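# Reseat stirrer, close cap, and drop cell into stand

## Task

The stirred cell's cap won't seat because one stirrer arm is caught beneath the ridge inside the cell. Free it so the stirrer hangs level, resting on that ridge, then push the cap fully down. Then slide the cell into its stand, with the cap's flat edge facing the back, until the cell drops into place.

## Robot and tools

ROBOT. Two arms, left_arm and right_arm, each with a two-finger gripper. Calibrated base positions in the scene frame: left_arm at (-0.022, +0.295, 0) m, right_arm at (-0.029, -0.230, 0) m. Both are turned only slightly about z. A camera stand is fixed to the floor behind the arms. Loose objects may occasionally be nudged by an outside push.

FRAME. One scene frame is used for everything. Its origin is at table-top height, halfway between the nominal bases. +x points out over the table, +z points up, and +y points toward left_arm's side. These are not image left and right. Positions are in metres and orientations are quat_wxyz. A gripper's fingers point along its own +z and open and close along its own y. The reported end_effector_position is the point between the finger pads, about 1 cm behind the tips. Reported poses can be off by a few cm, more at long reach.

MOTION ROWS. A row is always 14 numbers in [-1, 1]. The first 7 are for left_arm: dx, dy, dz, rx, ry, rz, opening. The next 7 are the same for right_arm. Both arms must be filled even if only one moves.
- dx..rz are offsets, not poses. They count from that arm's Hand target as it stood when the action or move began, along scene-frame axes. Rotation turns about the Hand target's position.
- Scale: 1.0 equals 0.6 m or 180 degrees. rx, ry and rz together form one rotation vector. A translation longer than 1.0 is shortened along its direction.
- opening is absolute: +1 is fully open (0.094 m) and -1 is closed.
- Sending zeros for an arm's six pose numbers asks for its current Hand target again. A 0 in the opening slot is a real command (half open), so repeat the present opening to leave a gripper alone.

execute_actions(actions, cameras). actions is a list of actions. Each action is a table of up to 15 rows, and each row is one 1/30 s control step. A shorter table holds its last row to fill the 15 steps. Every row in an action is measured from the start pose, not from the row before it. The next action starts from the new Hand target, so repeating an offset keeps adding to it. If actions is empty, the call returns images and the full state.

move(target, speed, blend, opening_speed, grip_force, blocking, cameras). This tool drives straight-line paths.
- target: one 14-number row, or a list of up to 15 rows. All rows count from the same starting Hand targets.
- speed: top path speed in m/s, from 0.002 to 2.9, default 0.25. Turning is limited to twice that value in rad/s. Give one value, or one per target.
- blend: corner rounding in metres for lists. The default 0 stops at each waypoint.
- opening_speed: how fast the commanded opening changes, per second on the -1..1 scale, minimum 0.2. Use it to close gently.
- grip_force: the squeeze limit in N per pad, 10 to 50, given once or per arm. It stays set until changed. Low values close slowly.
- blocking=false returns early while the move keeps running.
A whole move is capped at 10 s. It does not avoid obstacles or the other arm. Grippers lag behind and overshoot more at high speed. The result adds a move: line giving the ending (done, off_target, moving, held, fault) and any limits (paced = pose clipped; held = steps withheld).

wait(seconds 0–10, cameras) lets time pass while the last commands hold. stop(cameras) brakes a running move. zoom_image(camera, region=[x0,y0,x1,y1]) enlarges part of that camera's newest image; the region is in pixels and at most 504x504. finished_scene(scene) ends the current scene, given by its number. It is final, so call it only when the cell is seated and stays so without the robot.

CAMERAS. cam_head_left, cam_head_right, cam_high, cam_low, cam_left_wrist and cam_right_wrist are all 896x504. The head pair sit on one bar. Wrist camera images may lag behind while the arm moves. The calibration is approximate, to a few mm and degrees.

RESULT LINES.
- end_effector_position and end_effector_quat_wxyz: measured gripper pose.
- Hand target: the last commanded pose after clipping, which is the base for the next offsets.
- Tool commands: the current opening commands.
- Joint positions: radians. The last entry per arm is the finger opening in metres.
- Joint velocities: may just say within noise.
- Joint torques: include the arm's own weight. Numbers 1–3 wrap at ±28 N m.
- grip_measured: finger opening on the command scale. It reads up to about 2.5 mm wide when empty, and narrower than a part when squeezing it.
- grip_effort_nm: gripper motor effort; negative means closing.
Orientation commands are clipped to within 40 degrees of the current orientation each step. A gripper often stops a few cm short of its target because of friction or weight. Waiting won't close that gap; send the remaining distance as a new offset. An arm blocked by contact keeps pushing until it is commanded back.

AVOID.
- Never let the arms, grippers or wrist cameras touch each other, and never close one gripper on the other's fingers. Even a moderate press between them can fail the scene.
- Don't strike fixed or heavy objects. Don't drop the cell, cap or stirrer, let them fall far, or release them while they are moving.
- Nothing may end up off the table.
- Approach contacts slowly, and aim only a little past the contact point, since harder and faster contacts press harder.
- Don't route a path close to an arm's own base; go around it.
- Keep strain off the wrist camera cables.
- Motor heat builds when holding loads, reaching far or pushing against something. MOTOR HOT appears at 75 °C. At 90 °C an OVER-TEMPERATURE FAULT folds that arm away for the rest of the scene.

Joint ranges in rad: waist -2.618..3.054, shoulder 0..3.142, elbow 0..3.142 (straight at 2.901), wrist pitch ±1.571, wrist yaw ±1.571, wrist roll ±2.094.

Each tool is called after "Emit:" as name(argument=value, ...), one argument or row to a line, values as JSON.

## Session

Emit:
execute_actions(
  actions=[],
)

Scene clock: 0.00 s.
left_arm: end_effector_position=(+0.3772, +0.3401, +0.1091) grip_measured=+1.000 grip_effort_nm=n/a end_effector_quat_wxyz=(+0.617, -0.083, +0.781, +0.050) | right_arm: end_effector_position=(+0.3675, -0.2832, +0.0986) grip_measured=+1.000 grip_effort_nm=n/a end_effector_quat_wxyz=(+0.587, +0.096, +0.796, -0.113)
Joint positions: left_arm=[0.023 1.593 0.336 1.018 -0.131 -0.057 0.094] | right_arm=[0.018 1.598 0.364 0.931 0.29 0.019 0.094]
Joint velocities: within noise
Joint torques (N m): no reading
Heat: left arm: 32 °C; right arm: 32 °C.
Hand target: left_arm +0.3770, +0.3403, +0.1077; +0.613, -0.084, +0.784, +0.050 | right_arm +0.3707, -0.2836, +0.1079; +0.598, +0.098, +0.787, -0.113
Tool commands: left_gripper/opening=+1.0 right_gripper/opening=+1.0
camera_calibration:
cam_left_wrist: T_world_to_cam=[[0.196995, -0.980062, 0.0259214, 0.257502], [-0.599992, -0.141426, -0.787406, 0.401133], [0.775372, 0.139562, -0.61589, -0.181221], [0, 0, 0, 1]] pos_world=[0.330464, 0.33439, 0.197567]
cam_right_wrist: T_world_to_cam=[[-0.289841, -0.953126, 0.0868444, -0.173394], [-0.66007, 0.133365, -0.739271, 0.390624], [0.693037, -0.271595, -0.667785, -0.176266], [0, 0, 0, 1]] pos_world=[0.329741, -0.265235, 0.186128]

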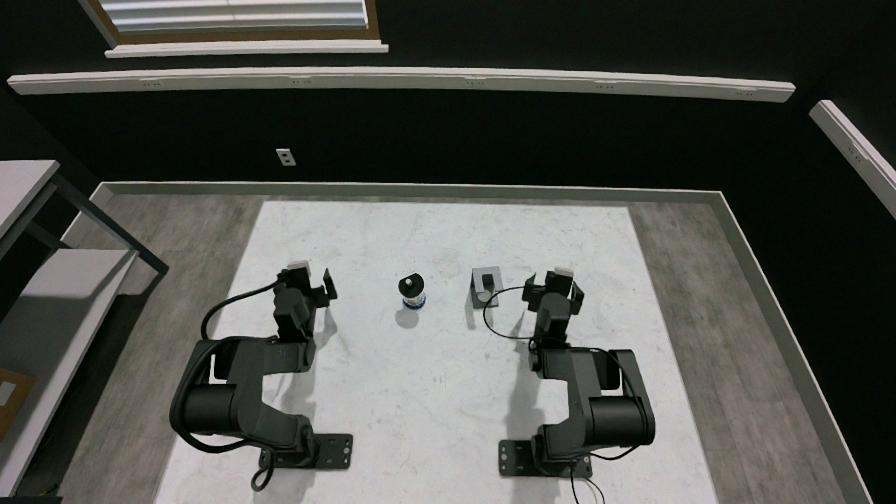

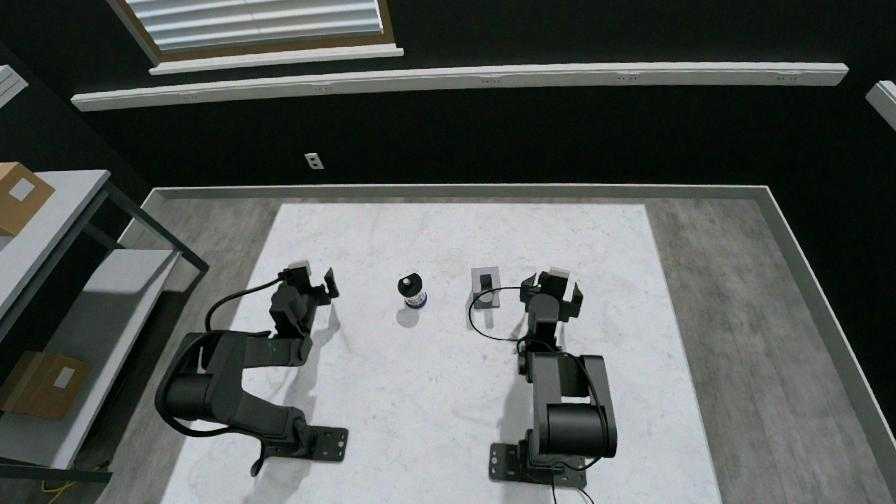

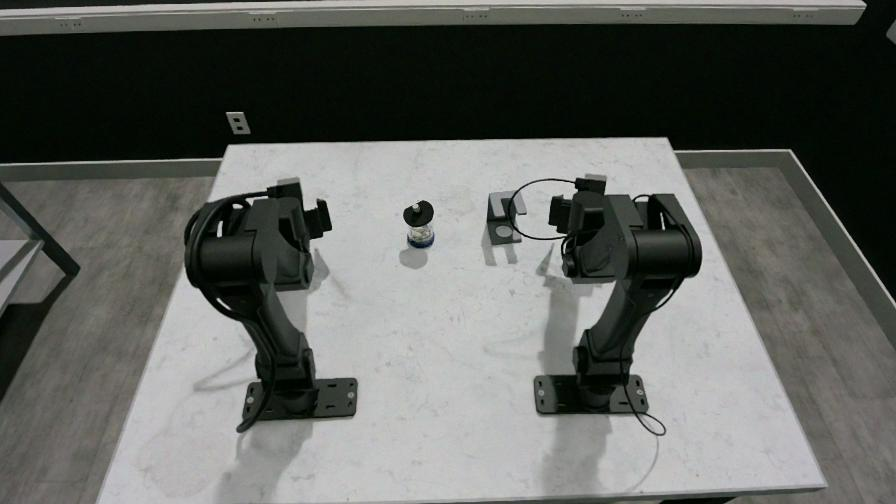

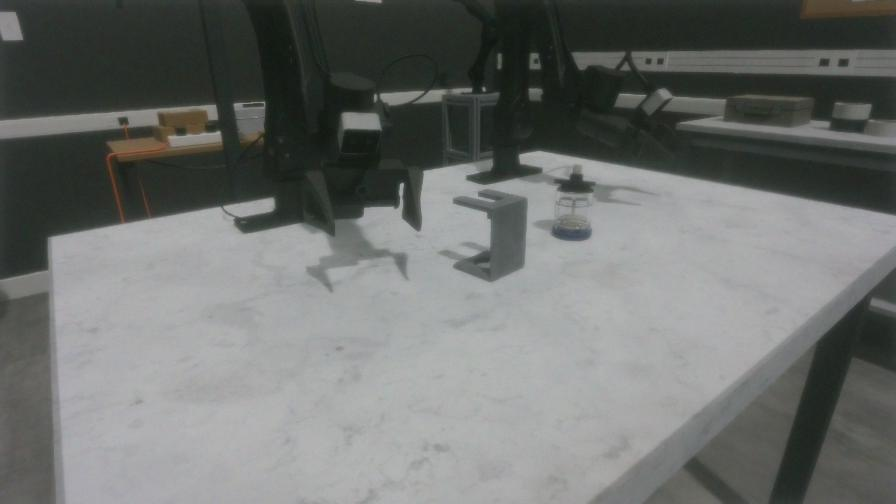

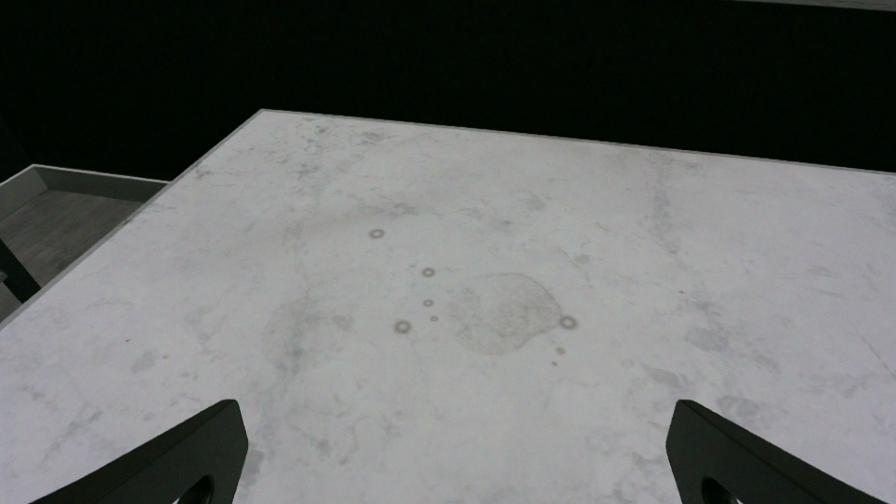

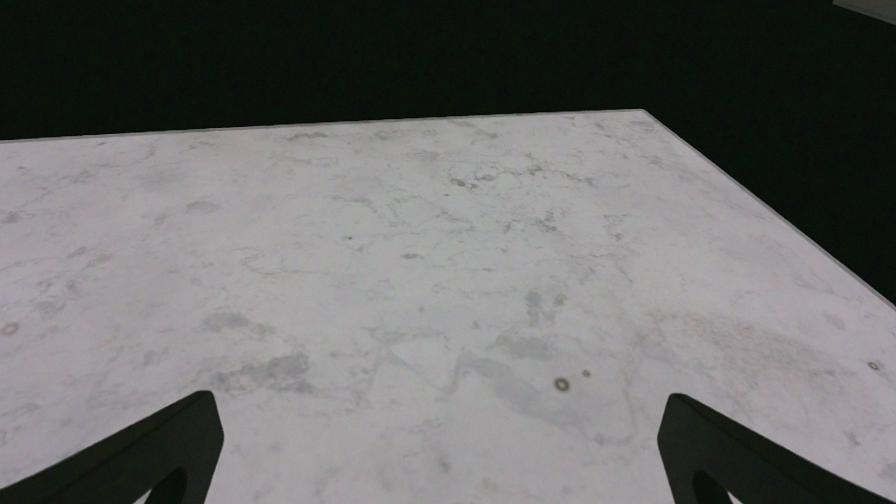

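Emit:
zoom_image(
  camera="cam_high",
  region=[380, 180, 540, 280],
)

Emit:
zoom_image(
  camera="cam_low",
  region=[440, 140, 620, 290],
)

Emit:
zoom_image(
  camera="cam_head_left",
  region=[380, 240, 540, 340],
)

Scaled by 3.150 from the camera's 896x504 image, which has a finer 1280x720 frame.

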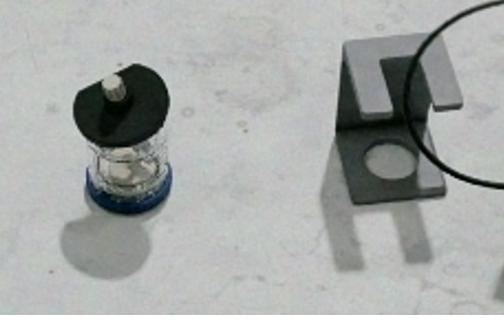

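Scaled by 2.800 from the camera's 896x504 image, which has a finer 1280x720 frame.

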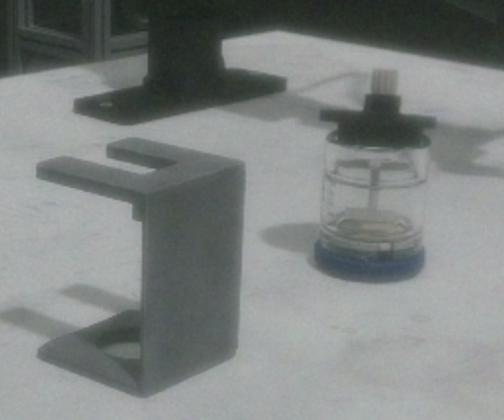

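Scaled by 3.150 from the camera's 896x504 image, which has a finer 1280x720 frame.

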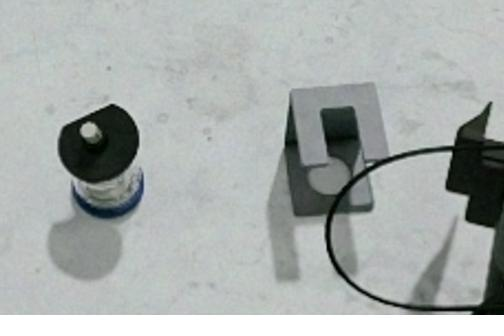

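Emit:
move(
  target=[-0.3,-0.38,0.03,0,0,-0.125,1,0,0,0,0,0,0,1],
  cameras=["cam_left_wrist","cam_low"],
)

Scene clock: 29.20 s.
left_arm: end_effector_position=(+0.1951, +0.1121, +0.1201) grip_measured=+1.000 grip_effort_nm=-0.01 end_effector_quat_wxyz=(+0.608, +0.084, +0.786, -0.073) | right_arm: end_effector_position=(+0.3675, -0.2832, +0.0986) grip_measured=+1.000 grip_effort_nm=0.04 end_effector_quat_wxyz=(+0.587, +0.096, +0.796, -0.113)
Joint positions: left_arm=[-1.292 1.027 0.163 0.395 -0.985 -0.414 0.094] | right_arm=[0.018 1.598 0.364 0.931 0.29 0.019 0.094]
Joint torques (N m): left_arm=[-0.29 -1.42 9.58 1.58 -0.56 -0.23] | right_arm=[0.05 -5.41 5.34 1.79 0.09 0.03]
Heat: left arm: 37 °C; right arm: 35 °C.
Hand target: left_arm +0.1969, +0.1122, +0.1258; +0.611, +0.071, +0.785, -0.070 | right_arm +0.3707, -0.2836, +0.1079; +0.598, +0.098, +0.787, -0.113
Off the commanded pose: left_arm 0.006 m, 2 deg | right_arm 0.010 m, 2 deg.
move: done
camera_calibration:
cam_left_wrist: T_world_to_cam=[[-0.21588, -0.976312, 0.014485, 0.151173], [-0.616252, 0.124727, -0.77761, 0.240566], [0.757384, -0.176797, -0.62858, 0.0389965], [0, 0, 0, 1]] pos_world=[0.151349, 0.124481, 0.209389]
Images, in order (width x height): cam_low 896x504, cam_left_wrist 896x504.

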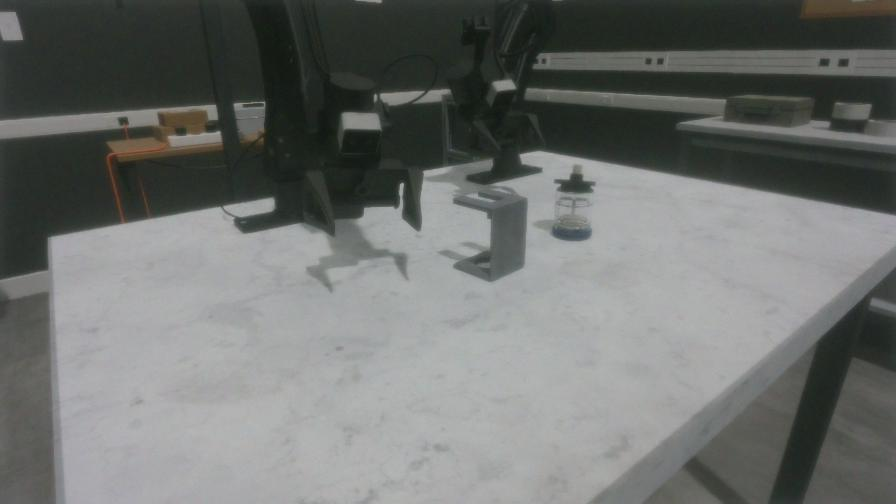

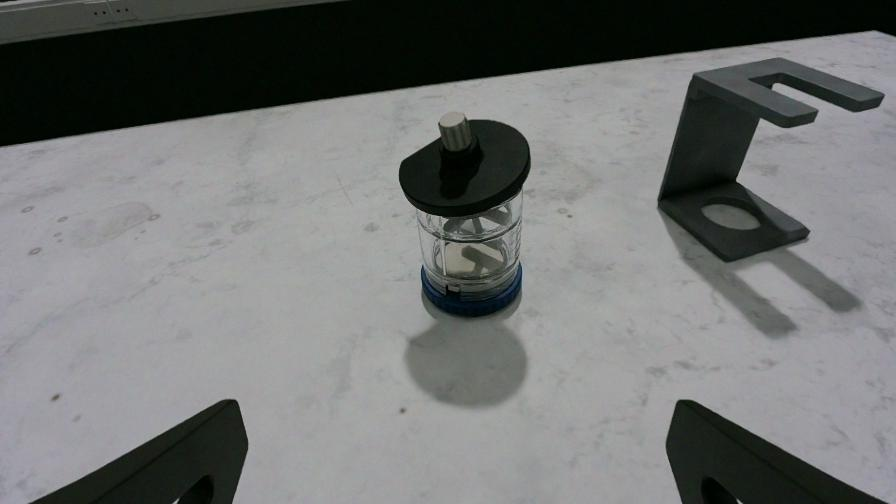

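Emit:
zoom_image(
  camera="cam_left_wrist",
  region=[380, 90, 560, 330],
)

Scaled by 2.100 from the camera's 896x504 image, which has a finer 1280x720 frame.

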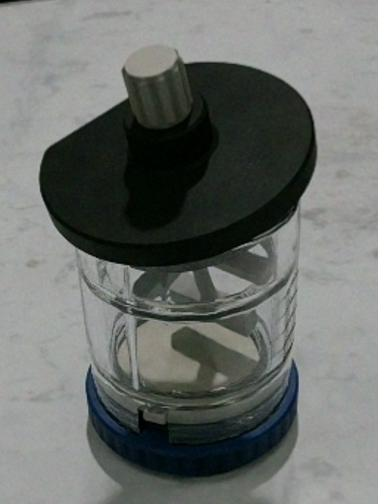

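Emit:
move(
  target=[0.09,-0.03,-0.08,0,0,0,1,0,0,0,0,0,0,1],
  cameras=["cam_left_wrist"],
)

Emit:
zoom_image(
  camera="cam_left_wrist",
  region=[320, 0, 620, 300],
)

Scene clock: 51.73 s.
left_arm: end_effector_position=(+0.2501, +0.0903, +0.0839) grip_measured=+1.000 grip_effort_nm=-0.01 end_effector_quat_wxyz=(+0.615, +0.067, +0.781, -0.084) | right_arm: end_effector_position=(+0.3675, -0.2832, +0.0986) grip_measured=+1.000 grip_effort_nm=0.04 end_effector_quat_wxyz=(+0.587, +0.096, +0.796, -0.113)
Joint positions: left_arm=[-1.061 1.622 0.192 1.1 -0.783 -0.287 0.094] | right_arm=[0.018 1.598 0.364 0.931 0.29 0.019 0.094]
Joint torques (N m): left_arm=[0.53 -3.81 4.67 1.93 -0.26 0.1] | right_arm=[-0.01 -5.49 5.34 1.8 0.07 0.02]
Heat: left arm: 37 °C; right arm: 37 °C.
Hand target: left_arm +0.2509, +0.0942, +0.0778; +0.611, +0.071, +0.785, -0.070 | right_arm +0.3707, -0.2836, +0.1079; +0.598, +0.098, +0.787, -0.113
Off the commanded pose: left_arm 0.007 m, 2 deg | right_arm 0.010 m, 2 deg.
move: done
camera_calibration:
cam_left_wrist: T_world_to_cam=[[-0.202646, -0.977948, 0.0505282, 0.135952], [-0.607723, 0.0851344, -0.789572, 0.251469], [0.767859, -0.190711, -0.611574, -0.0319538], [0, 0, 0, 1]] pos_world=[0.20491, 0.105451, 0.172142]
Images, in order (width x height): cam_left_wrist 896x504.

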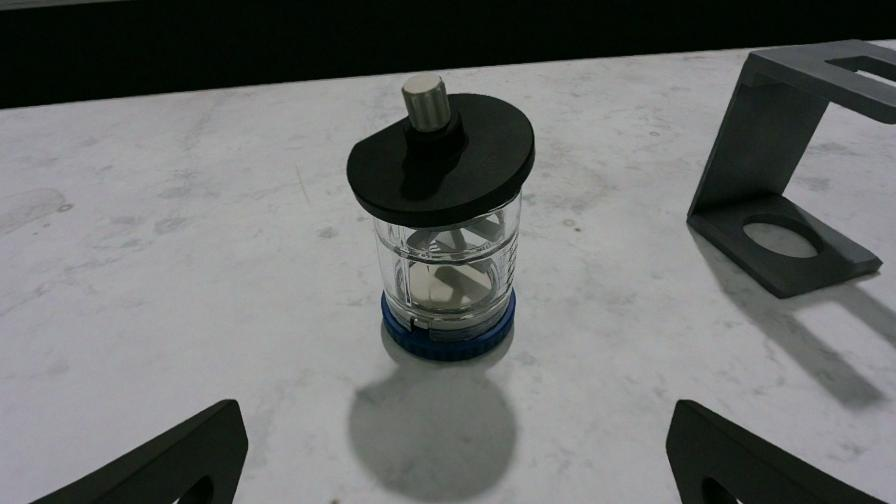

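Scaled by 1.680 from the camera's 896x504 image, which has a finer 1280x720 frame.

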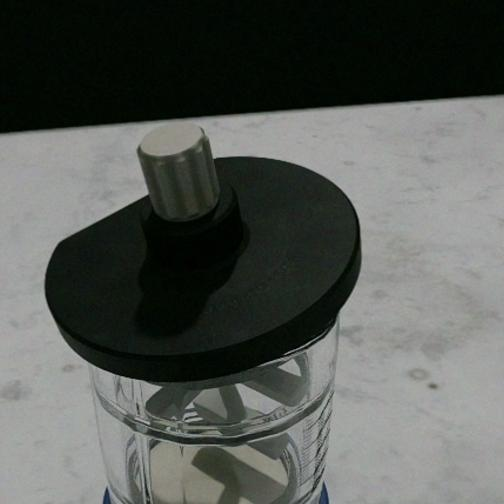

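Emit:
move(
  target=[
    [-0.08,0,0.22,0,0.1,0,1,0,0,0,0,0,0,1],
    [0.13,-0.027,0.3,0.048,0.42,0.049,1,0,0,0,0,0,0,1],
  ],
  blend=0.03,
  cameras=["cam_left_wrist","cam_low"],
)

Emit:
zoom_image(
  camera="cam_low",
  region=[520, 110, 630, 250],
)

Scene clock: 82.83 s.
left_arm: end_effector_position=(+0.3269, +0.0777, +0.2645) grip_measured=+1.000 grip_effort_nm=-0.01 end_effector_quat_wxyz=(+0.147, -0.004, +0.985, -0.093) | right_arm: end_effector_position=(+0.3675, -0.2832, +0.0986) grip_measured=+1.000 grip_effort_nm=0.04 end_effector_quat_wxyz=(+0.587, +0.096, +0.796, -0.113)
Joint positions: left_arm=[-0.589 1.923 2.241 -1.54 0 -0.568 0.094] | right_arm=[0.018 1.598 0.364 0.931 0.29 0.019 0.094]
Joint torques (N m): left_arm=[0.36 -8.02 8.79 0.85 -0.02 0.11] | right_arm=[-0.02 -5.48 5.52 1.79 0.06 0]
Heat: left arm: 38 °C; right arm: 38 °C.
Hand target: left_arm +0.3289, +0.0781, +0.2578; +0.000, -0.001, +1.000, +0.000 | right_arm +0.3707, -0.2836, +0.1079; +0.598, +0.098, +0.787, -0.113
Off the commanded pose: left_arm 0.007 m, 20 deg | right_arm 0.010 m, 2 deg.
joint sent to its limit (left arm) — joint 4 (wrist pitch), lower limit. The joint targets are off in orientation, not in position.
move: off_target (left_arm)
camera_calibration:
cam_left_wrist: T_world_to_cam=[[-0.0150897, -0.983552, 0.179996, 0.0349925], [-0.991076, 0.0385571, 0.127602, 0.328108], [-0.132444, -0.176464, -0.975356, 0.406393], [0, 0, 0, 1]] pos_world=[0.379532, 0.0934797, 0.348212]
Images, in order (width x height): cam_low 896x504, cam_left_wrist 896x504.

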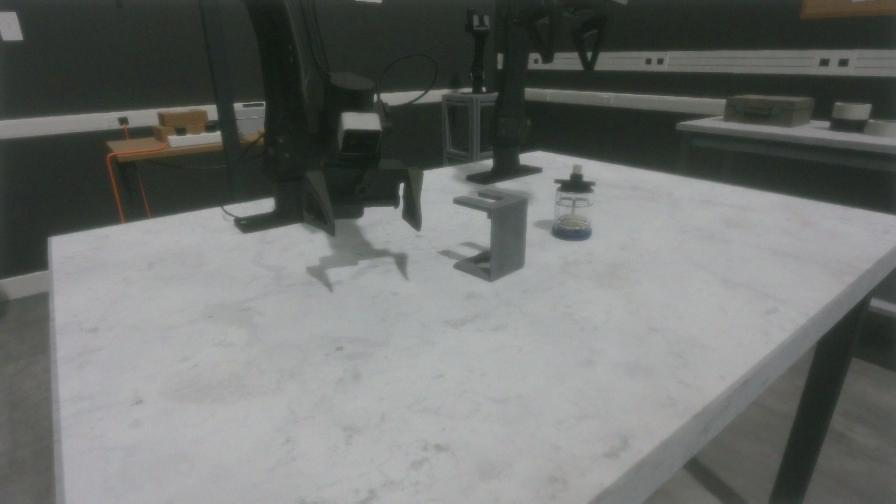

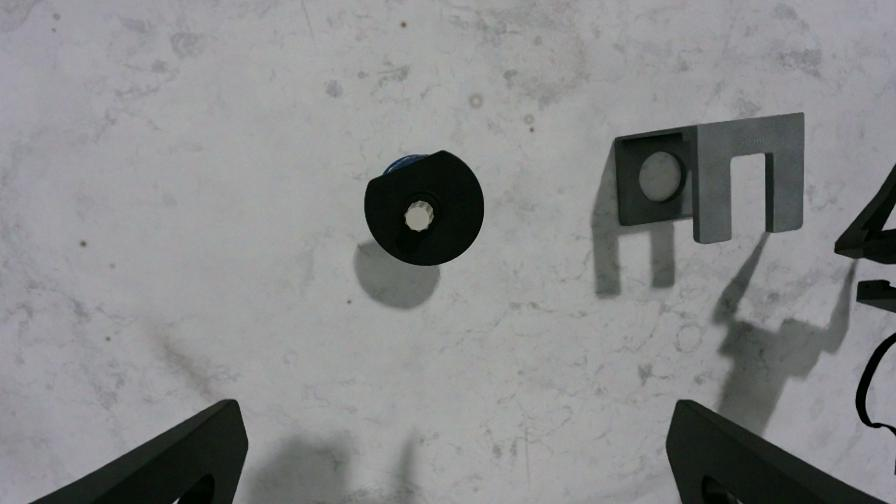

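Scaled by 3.600 from the camera's 896x504 image, which has a finer 1280x720 frame.

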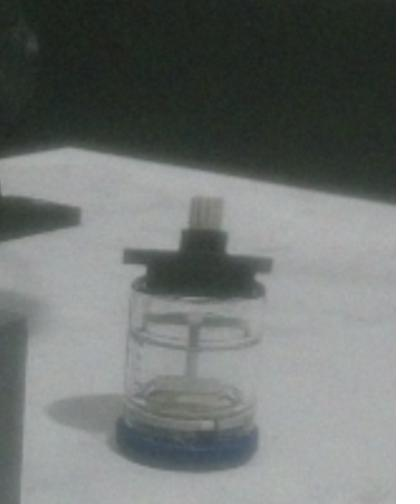

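Emit:
move(
  target=[0.04,-0.01,-0.13,0,0,0,0,0,0,0,0,0,0,1],
  cameras=["cam_left_wrist","cam_low"],
)

Emit:
zoom_image(
  camera="cam_low",
  region=[500, 90, 640, 250],
)

Scene clock: 110.43 s.
left_arm: end_effector_position=(+0.3509, +0.0699, +0.1857) grip_measured=+0.002 grip_effort_nm=-0.10 end_effector_quat_wxyz=(+0.067, -0.002, +0.997, -0.042) | right_arm: end_effector_position=(+0.3675, -0.2832, +0.0986) grip_measured=+1.000 grip_effort_nm=0.04 end_effector_quat_wxyz=(+0.587, +0.096, +0.796, -0.113)
Joint positions: left_arm=[-0.573 2.133 2.263 -1.543 0.003 -0.549 0.047] | right_arm=[0.018 1.598 0.364 0.931 0.29 0.019 0.094]
Joint torques (N m): left_arm=[0.53 -10.5 8.92 0.52 -0.03 0.09] | right_arm=[0.08 -5.5 5.38 1.79 0.05 0.05]
Heat: left arm: 36 °C; right arm: 39 °C.
Hand target: left_arm +0.3530, +0.0720, +0.1796; +0.000, -0.001, +1.000, +0.000 | right_arm +0.3707, -0.2836, +0.1079; +0.598, +0.098, +0.787, -0.113
Off the commanded pose: left_arm 0.007 m, 9 deg | right_arm 0.010 m, 2 deg.
joint sent to its limit (left arm) — joint 4 (wrist pitch), lower limit. The joint targets are off in orientation, not in position.
move: off_target (left_arm)
camera_calibration:
cam_left_wrist: T_world_to_cam=[[0.00242619, -0.996812, 0.0797485, 0.0552488], [-0.957231, 0.0207576, 0.28858, 0.321806], [-0.289315, -0.0770379, -0.954129, 0.37558], [0, 0, 0, 1]] pos_world=[0.416569, 0.0773267, 0.261079]
Images, in order (width x height): cam_low 896x504, cam_left_wrist 896x504.

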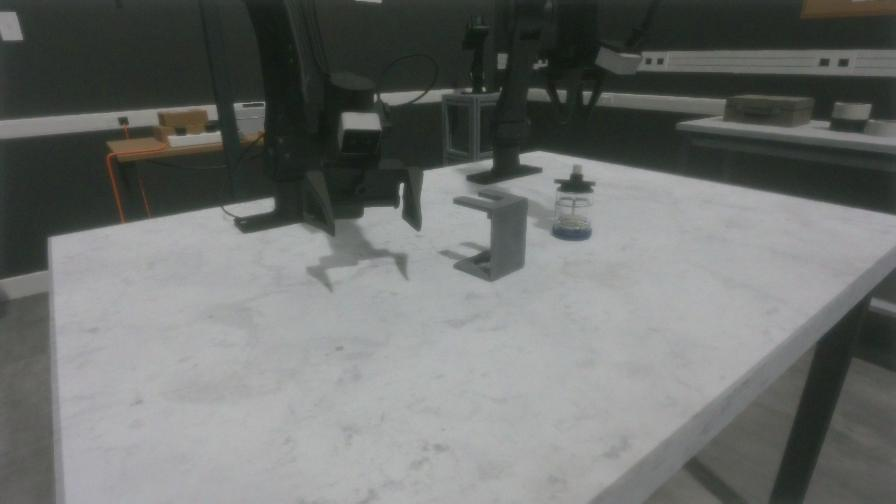

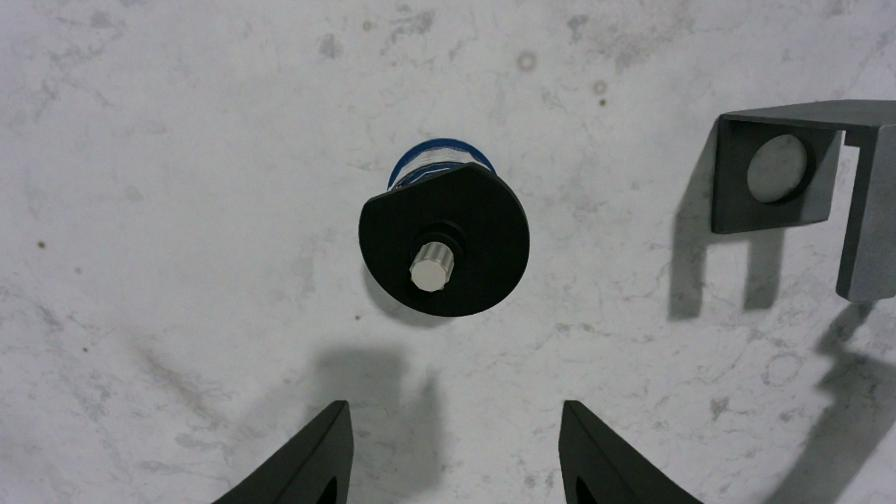

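Scaled by 3.150 from the camera's 896x504 image, which has a finer 1280x720 frame.

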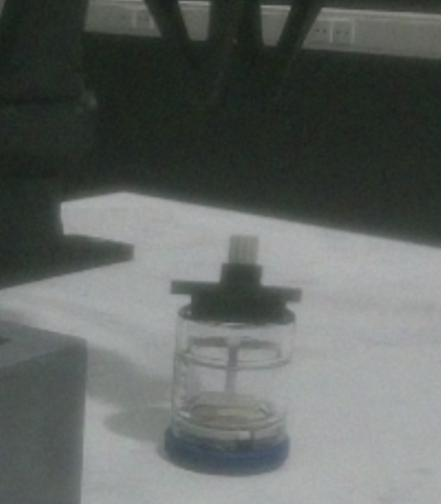

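Emit:
move(
  target=[
    [0.03,-0.002,-0.02,0,0,0,0,0,0,0,0,0,0,1],
    [0.03,-0.002,-0.07,0,0,0,0,0,0,0,0,0,0,1],
  ],
  speed=0.12,
  cameras=["cam_left_wrist","cam_low"],
)

Emit:
zoom_image(
  camera="cam_low",
  region=[500, 90, 640, 250],
)

Scene clock: 123.73 s.
left_arm: end_effector_position=(+0.3706, +0.0677, +0.1508) grip_measured=+0.002 grip_effort_nm=-0.10 end_effector_quat_wxyz=(+0.043, -0.002, +0.999, -0.027) | right_arm: end_effector_position=(+0.3675, -0.2832, +0.0986) grip_measured=+1.000 grip_effort_nm=0.04 end_effector_quat_wxyz=(+0.587, +0.096, +0.796, -0.113)
Joint positions: left_arm=[-0.555 2.262 2.336 -1.544 0.003 -0.53 0.047] | right_arm=[0.018 1.598 0.364 0.931 0.29 0.019 0.094]
Joint torques (N m): left_arm=[0.53 -11.06 7.88 0.41 -0.03 0.1] | right_arm=[-0.02 -5.59 5.35 1.79 0.07 0.02]
Heat: left arm: 35 °C; right arm: 40 °C.
Hand target: left_arm +0.3709, +0.0709, +0.1376; +0.000, -0.001, +1.000, +0.000 | right_arm +0.3707, -0.2836, +0.1079; +0.598, +0.098, +0.787, -0.113
Off the commanded pose: left_arm 0.014 m, 6 deg | right_arm 0.010 m, 2 deg.
joint sent to its limit (left arm) — joint 4 (wrist pitch), lower limit. The joint targets are off in orientation, not in position.
move: off_target (left_arm)
camera_calibration:
cam_left_wrist: T_world_to_cam=[[0.00519788, -0.998803, 0.0486402, 0.0596533], [-0.942399, 0.0113755, 0.334298, 0.33895], [-0.334452, -0.0475761, -0.941211, 0.360645], [0, 0, 0, 1]] pos_world=[0.439734, 0.0728842, 0.223231]
Images, in order (width x height): cam_low 896x504, cam_left_wrist 896x504.

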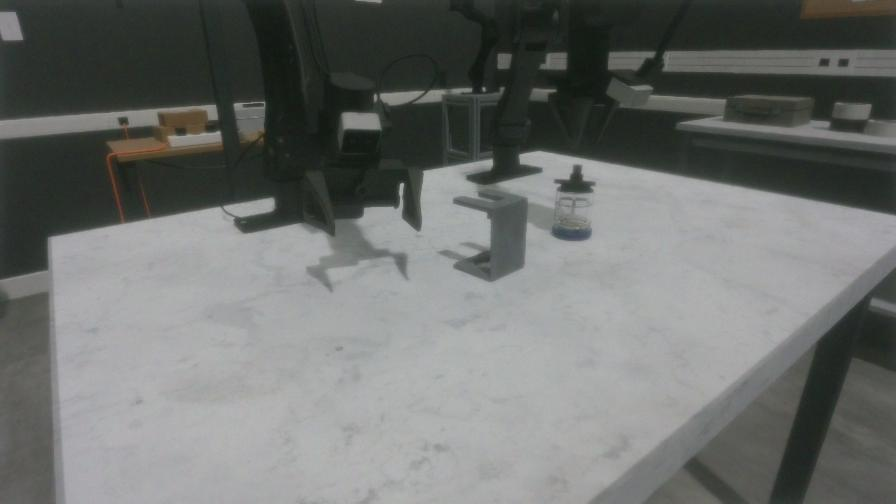

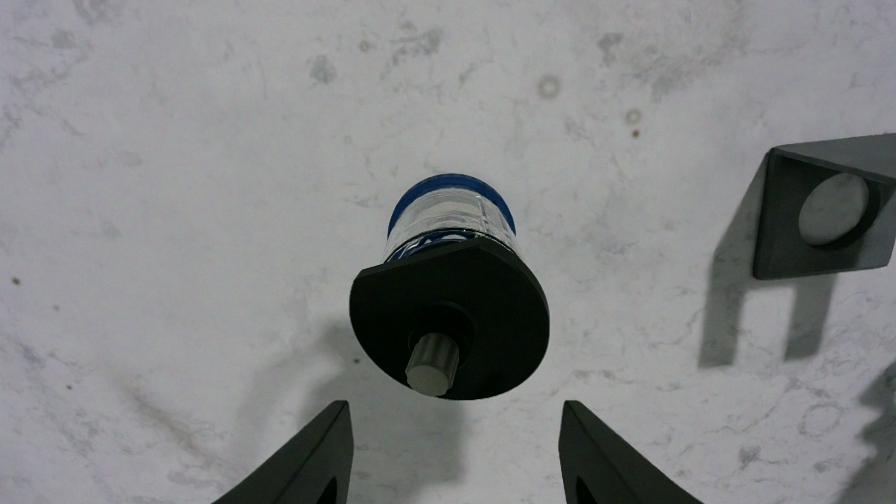

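Scaled by 3.150 from the camera's 896x504 image, which has a finer 1280x720 frame.

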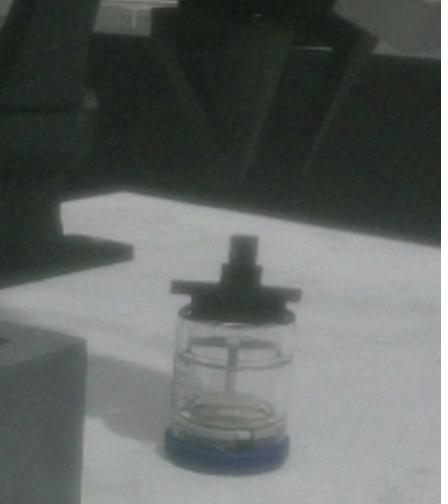

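Emit:
move(
  target=[0.005,0.008,-0.045,0,0,0,0,0,0,0,0,0,0,1],
  speed=0.08,
  cameras=["cam_left_wrist","cam_low"],
)

Emit:
zoom_image(
  camera="cam_low",
  region=[500, 90, 640, 250],
)

Scene clock: 142.47 s.
left_arm: end_effector_position=(+0.3744, +0.0723, +0.1268) grip_measured=+0.002 grip_effort_nm=-0.10 end_effector_quat_wxyz=(+0.019, -0.002, +1.000, -0.012) | right_arm: end_effector_position=(+0.3675, -0.2832, +0.0986) grip_measured=+1.000 grip_effort_nm=0.04 end_effector_quat_wxyz=(+0.587, +0.096, +0.796, -0.113)
Joint positions: left_arm=[-0.542 2.317 2.336 -1.544 0.003 -0.518 0.047] | right_arm=[0.018 1.598 0.364 0.931 0.29 0.019 0.094]
Joint torques (N m): left_arm=[0.64 -11.45 6.84 0.37 -0.02 0.09] | right_arm=[0.03 -5.61 5.35 1.8 0.02 0.07]
Heat: left arm: 34 °C; right arm: 41 °C.
Hand target: left_arm +0.3739, +0.0757, +0.1106; +0.000, -0.001, +1.000, +0.000 | right_arm +0.3707, -0.2836, +0.1079; +0.598, +0.098, +0.787, -0.113
Off the commanded pose: left_arm 0.017 m, 3 deg | right_arm 0.010 m, 2 deg.
move: off_target (left_arm)
camera_calibration:
cam_left_wrist: T_world_to_cam=[[0.00722962, -0.999773, 0.0200642, 0.0682679], [-0.92546, 0.000910713, 0.378845, 0.339271], [-0.378777, -0.0213075, -0.925243, 0.352207], [0, 0, 0, 1]] pos_world=[0.446896, 0.075448, 0.195976]
Images, in order (width x height): cam_low 896x504, cam_left_wrist 896x504.

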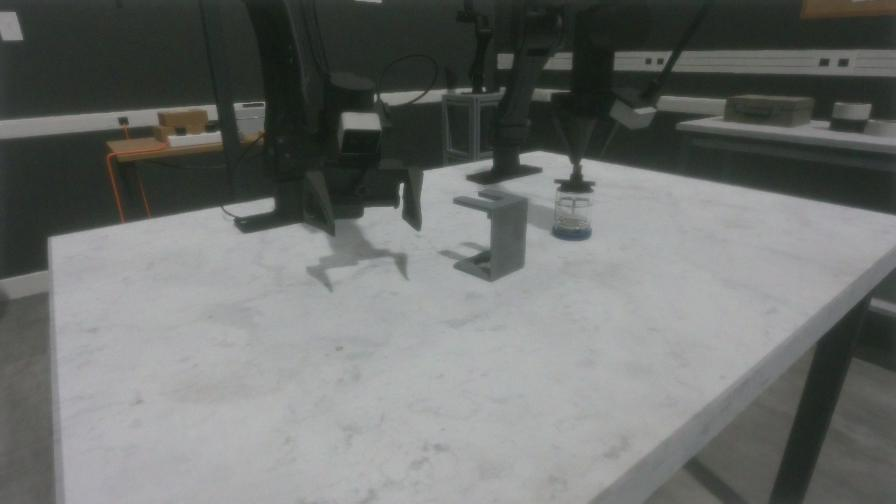

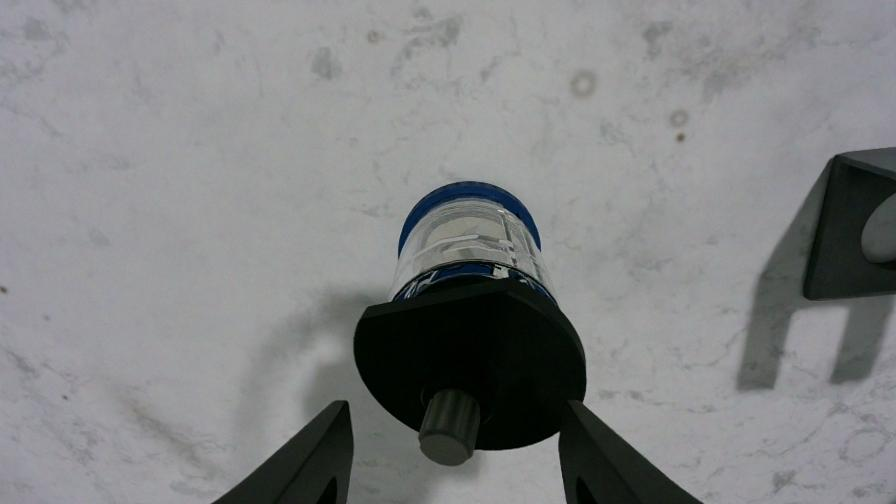

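Scaled by 3.150 from the camera's 896x504 image, which has a finer 1280x720 frame.

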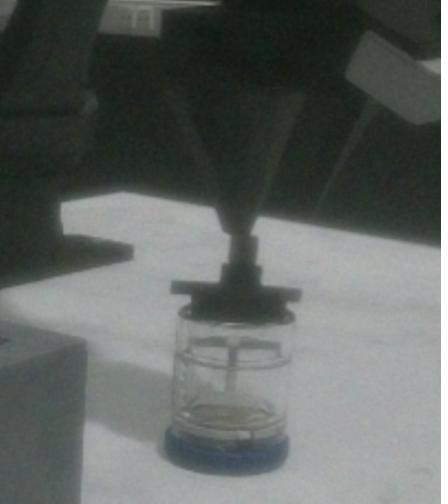

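Emit:
move(
  target=[0.0,0.002,-0.02,0,0,0,0,0,0,0,0,0,0,1],
  speed=0.06,
)

Emit:
move(
  target=[0,0,0,0,0,0,-0.75,0,0,0,0,0,0,1],
  opening_speed=0.5,
  grip_force=[20,30],
  cameras=["cam_left_wrist","cam_low"],
)

Emit:
zoom_image(
  camera="cam_low",
  region=[500, 90, 640, 250],
)

Scene clock: 149.93 s.
left_arm: end_effector_position=(+0.3741, +0.0725, +0.1104) grip_measured=+0.002 grip_effort_nm=-0.10 end_effector_quat_wxyz=(+0.012, -0.001, +1.000, -0.008) | right_arm: end_effector_position=(+0.3675, -0.2832, +0.0986) grip_measured=+1.000 grip_effort_nm=0.04 end_effector_quat_wxyz=(+0.587, +0.096, +0.796, -0.113)
Joint positions: left_arm=[-0.542 2.317 2.27 -1.495 0.003 -0.515 0.047] | right_arm=[0.018 1.598 0.364 0.931 0.29 0.019 0.094]
Joint torques (N m): left_arm=[0.68 -12.93 5.89 0.49 -0.04 0.06] | right_arm=[0.03 -5.59 5.49 1.78 0.05 0.02]
Heat: left arm: 34 °C; right arm: 41 °C.
Hand target: left_arm +0.3740, +0.0769, +0.0986; +0.000, -0.001, +1.000, +0.000 | right_arm +0.3707, -0.2836, +0.1079; +0.598, +0.098, +0.787, -0.113
Off the commanded pose: left_arm 0.013 m, 2 deg | right_arm 0.010 m, 2 deg.
move: off_target (left_arm)

Scene clock: 152.93 s.
left_arm: end_effector_position=(+0.3741, +0.0724, +0.1104) grip_measured=-0.748 grip_effort_nm=-0.10 end_effector_quat_wxyz=(+0.012, -0.001, +1.000, -0.008) | right_arm: end_effector_position=(+0.3675, -0.2832, +0.0986) grip_measured=+1.000 grip_effort_nm=0.04 end_effector_quat_wxyz=(+0.587, +0.096, +0.796, -0.113)
Joint positions: left_arm=[-0.542 2.317 2.27 -1.494 0.003 -0.515 0.012] | right_arm=[0.018 1.598 0.364 0.931 0.29 0.019 0.094]
Joint torques (N m): left_arm=[0.7 -12.98 5.89 0.47 -0.04 0.09] | right_arm=[-0.01 -5.37 5.46 1.78 0.06 0.01]
Heat: left arm: 35 °C; right arm: 41 °C.
Hand target: left_arm +0.3739, +0.0769, +0.0986; +0.000, -0.001, +1.000, +0.000 | right_arm +0.3707, -0.2836, +0.1079; +0.598, +0.098, +0.787, -0.113
Off the commanded pose: left_arm 0.013 m, 2 deg | right_arm 0.010 m, 2 deg.
grip_force (N): 20, 30
move: off_target (left_arm)
camera_calibration:
cam_left_wrist: T_world_to_cam=[[0.00484608, -0.999918, 0.01186, 0.0705414], [-0.919959, 0.000191094, 0.392014, 0.341816], [-0.391984, -0.0128104, -0.919883, 0.340578], [0, 0, 0, 1]] pos_world=[0.447616, 0.0748333, 0.178459]
Images, in order (width x height): cam_low 896x504, cam_left_wrist 896x504.

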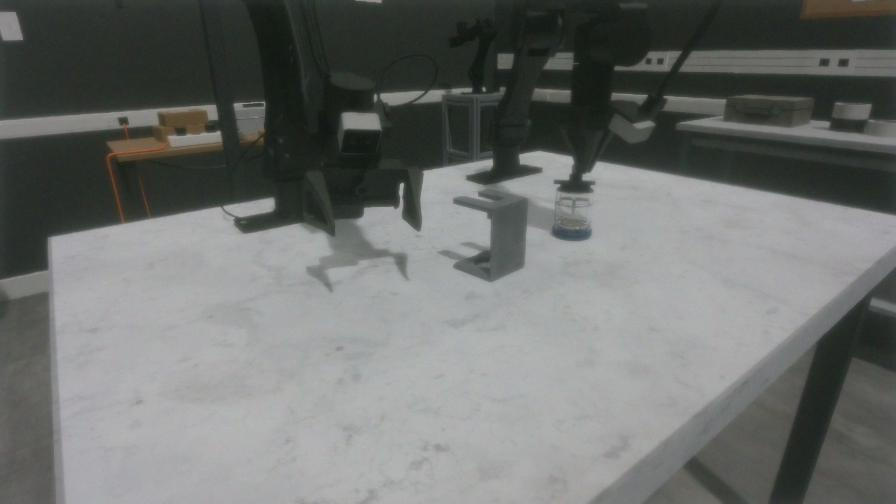

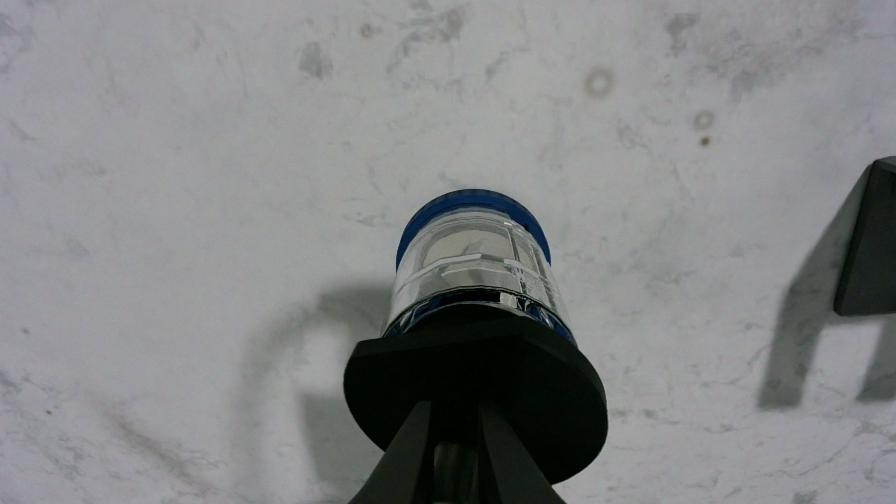

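Scaled by 3.150 from the camera's 896x504 image, which has a finer 1280x720 frame.

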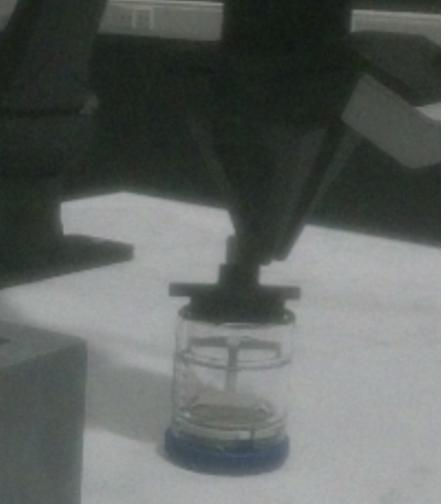

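Emit:
move(
  target=[0,0,0,0,0,0,-0.95,0,0,0,0,0,0,1],
  opening_speed=0.3,
  cameras=["cam_left_wrist"],
)

Emit:
zoom_image(
  camera="cam_left_wrist",
  region=[320, 300, 620, 504],
)

Scene clock: 160.47 s.
left_arm: end_effector_position=(+0.3741, +0.0724, +0.1104) grip_measured=-0.948 grip_effort_nm=-0.12 end_effector_quat_wxyz=(+0.012, -0.001, +1.000, -0.008) | right_arm: end_effector_position=(+0.3675, -0.2832, +0.0986) grip_measured=+1.000 grip_effort_nm=0.04 end_effector_quat_wxyz=(+0.587, +0.096, +0.796, -0.113)
Joint positions: left_arm=[-0.542 2.317 2.27 -1.494 0.003 -0.515 0.002] | right_arm=[0.018 1.598 0.364 0.931 0.29 0.019 0.094]
Joint torques (N m): left_arm=[0.69 -12.96 5.9 0.46 -0.04 0.09] | right_arm=[-0.18 -5.49 5.44 1.8 0.07 0.05]
Heat: left arm: 36 °C; right arm: 41 °C.
Hand target: left_arm +0.3739, +0.0769, +0.0986; +0.000, -0.001, +1.000, +0.000 | right_arm +0.3707, -0.2836, +0.1079; +0.598, +0.098, +0.787, -0.113
Off the commanded pose: left_arm 0.013 m, 2 deg | right_arm 0.010 m, 2 deg.
grip_force (N): 20, 30
move: off_target (left_arm)
camera_calibration:
cam_left_wrist: T_world_to_cam=[[0.00484608, -0.999918, 0.01186, 0.0705414], [-0.919959, 0.000191094, 0.392014, 0.341816], [-0.391984, -0.0128104, -0.919883, 0.340578], [0, 0, 0, 1]] pos_world=[0.447616, 0.0748333, 0.178459]
Images, in order (width x height): cam_left_wrist 896x504.

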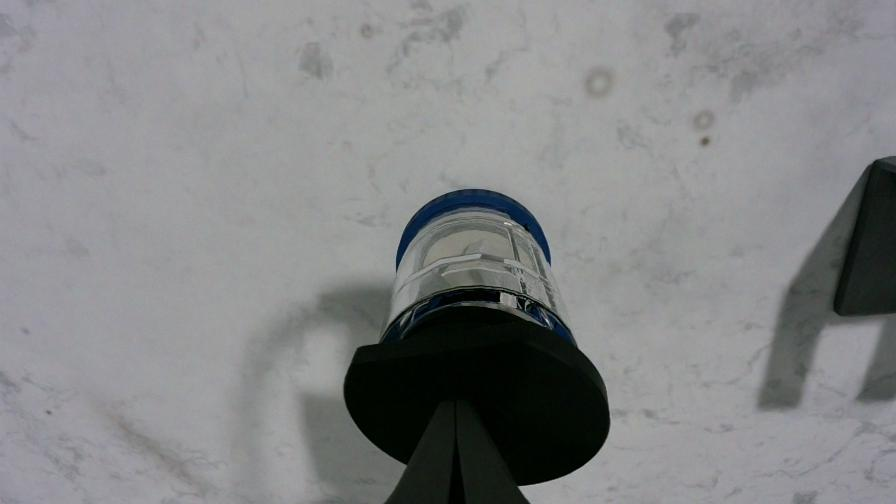

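Scaled by 1.680 from the camera's 896x504 image, which has a finer 1280x720 frame.

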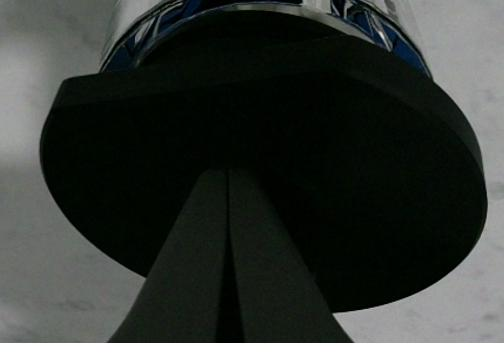

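Emit:
move(
  target=[0,0,0,0,0,0,-0.2,0,0,0,0,0,0,1],
  opening_speed=0.8,
)

Emit:
move(
  target=[
    [0,0,0.05,0,0,0,-0.2,0,0,0,0,0,0,1],
    [-0.022,0,0.05,0,0,0,-0.2,0,0,0,0,0,0,1],
    [-0.022,0,0.0,0,0,0,-0.2,0,0,0,0,0,0,1],
  ],
  speed=0.08,
  cameras=["cam_left_wrist","cam_low"],
)

Emit:
zoom_image(
  camera="cam_low",
  region=[500, 90, 640, 250],
)

Scene clock: 168.07 s.
left_arm: end_effector_position=(+0.3741, +0.0724, +0.1104) grip_measured=-0.202 grip_effort_nm=0.07 end_effector_quat_wxyz=(+0.012, -0.001, +1.000, -0.008) | right_arm: end_effector_position=(+0.3675, -0.2832, +0.0986) grip_measured=+1.000 grip_effort_nm=0.04 end_effector_quat_wxyz=(+0.587, +0.096, +0.796, -0.113)
Joint positions: left_arm=[-0.542 2.317 2.27 -1.494 0.003 -0.514 0.038] | right_arm=[0.018 1.598 0.364 0.931 0.29 0.019 0.094]
Joint torques (N m): left_arm=[0.7 -12.92 5.9 0.46 -0.04 0.09] | right_arm=[-0.02 -5.53 5.37 1.8 0.05 0.03]
Heat: left arm: 37 °C; right arm: 41 °C.
Hand target: left_arm +0.3739, +0.0769, +0.0986; +0.000, -0.001, +1.000, +0.000 | right_arm +0.3707, -0.2836, +0.1079; +0.598, +0.098, +0.787, -0.113
Off the commanded pose: left_arm 0.013 m, 2 deg | right_arm 0.010 m, 2 deg.
grip_force (N): 20, 30
move: off_target (left_arm)

Scene clock: 170.07 s.
left_arm: end_effector_position=(+0.3580, +0.0758, +0.0954) grip_measured=-0.201 grip_effort_nm=0.06 end_effector_quat_wxyz=(-0.015, +0.002, +1.000, +0.000) | right_arm: end_effector_position=(+0.3675, -0.2832, +0.0986) grip_measured=+1.000 grip_effort_nm=0.04 end_effector_quat_wxyz=(+0.587, +0.096, +0.796, -0.113)
Joint positions: left_arm=[-0.548 2.292 2.167 -1.472 0.016 -0.514 0.038] | right_arm=[0.018 1.598 0.364 0.931 0.29 0.019 0.094]
Joint torques (N m): left_arm=[-0.13 -16.29 5.09 0.62 -0.18 -0.09] | right_arm=[0.13 -5.48 5.63 1.81 0.04 0.03]
Heat: left arm: 37 °C; right arm: 42 °C.
Hand target: left_arm +0.3608, +0.0768, +0.0987; +0.000, -0.001, +1.000, +0.000 | right_arm +0.3707, -0.2836, +0.1079; +0.598, +0.098, +0.787, -0.113
Off the commanded pose: left_arm 0.004 m, 2 deg | right_arm 0.010 m, 2 deg.
grip_force (N): 20, 30
move: done
camera_calibration:
cam_left_wrist: T_world_to_cam=[[-0.00180423, -0.999989, -0.0042259, 0.0780595], [-0.897256, -0.000246921, 0.44151, 0.320038], [-0.441507, 0.0045883, -0.897246, 0.334743], [0, 0, 0, 1]] pos_world=[0.435088, 0.0766018, 0.159376]
Images, in order (width x height): cam_low 896x504, cam_left_wrist 896x504.

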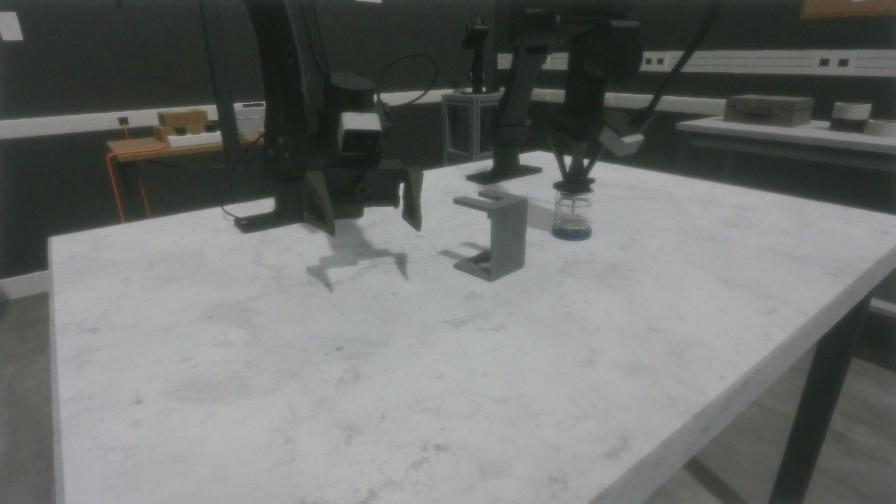

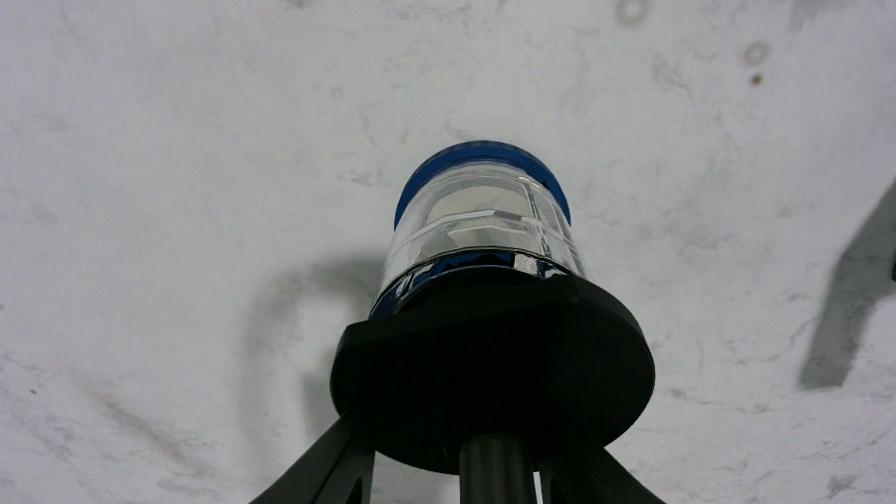

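Scaled by 3.150 from the camera's 896x504 image, which has a finer 1280x720 frame.

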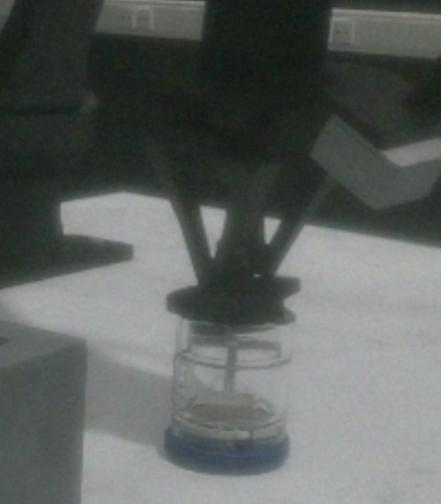

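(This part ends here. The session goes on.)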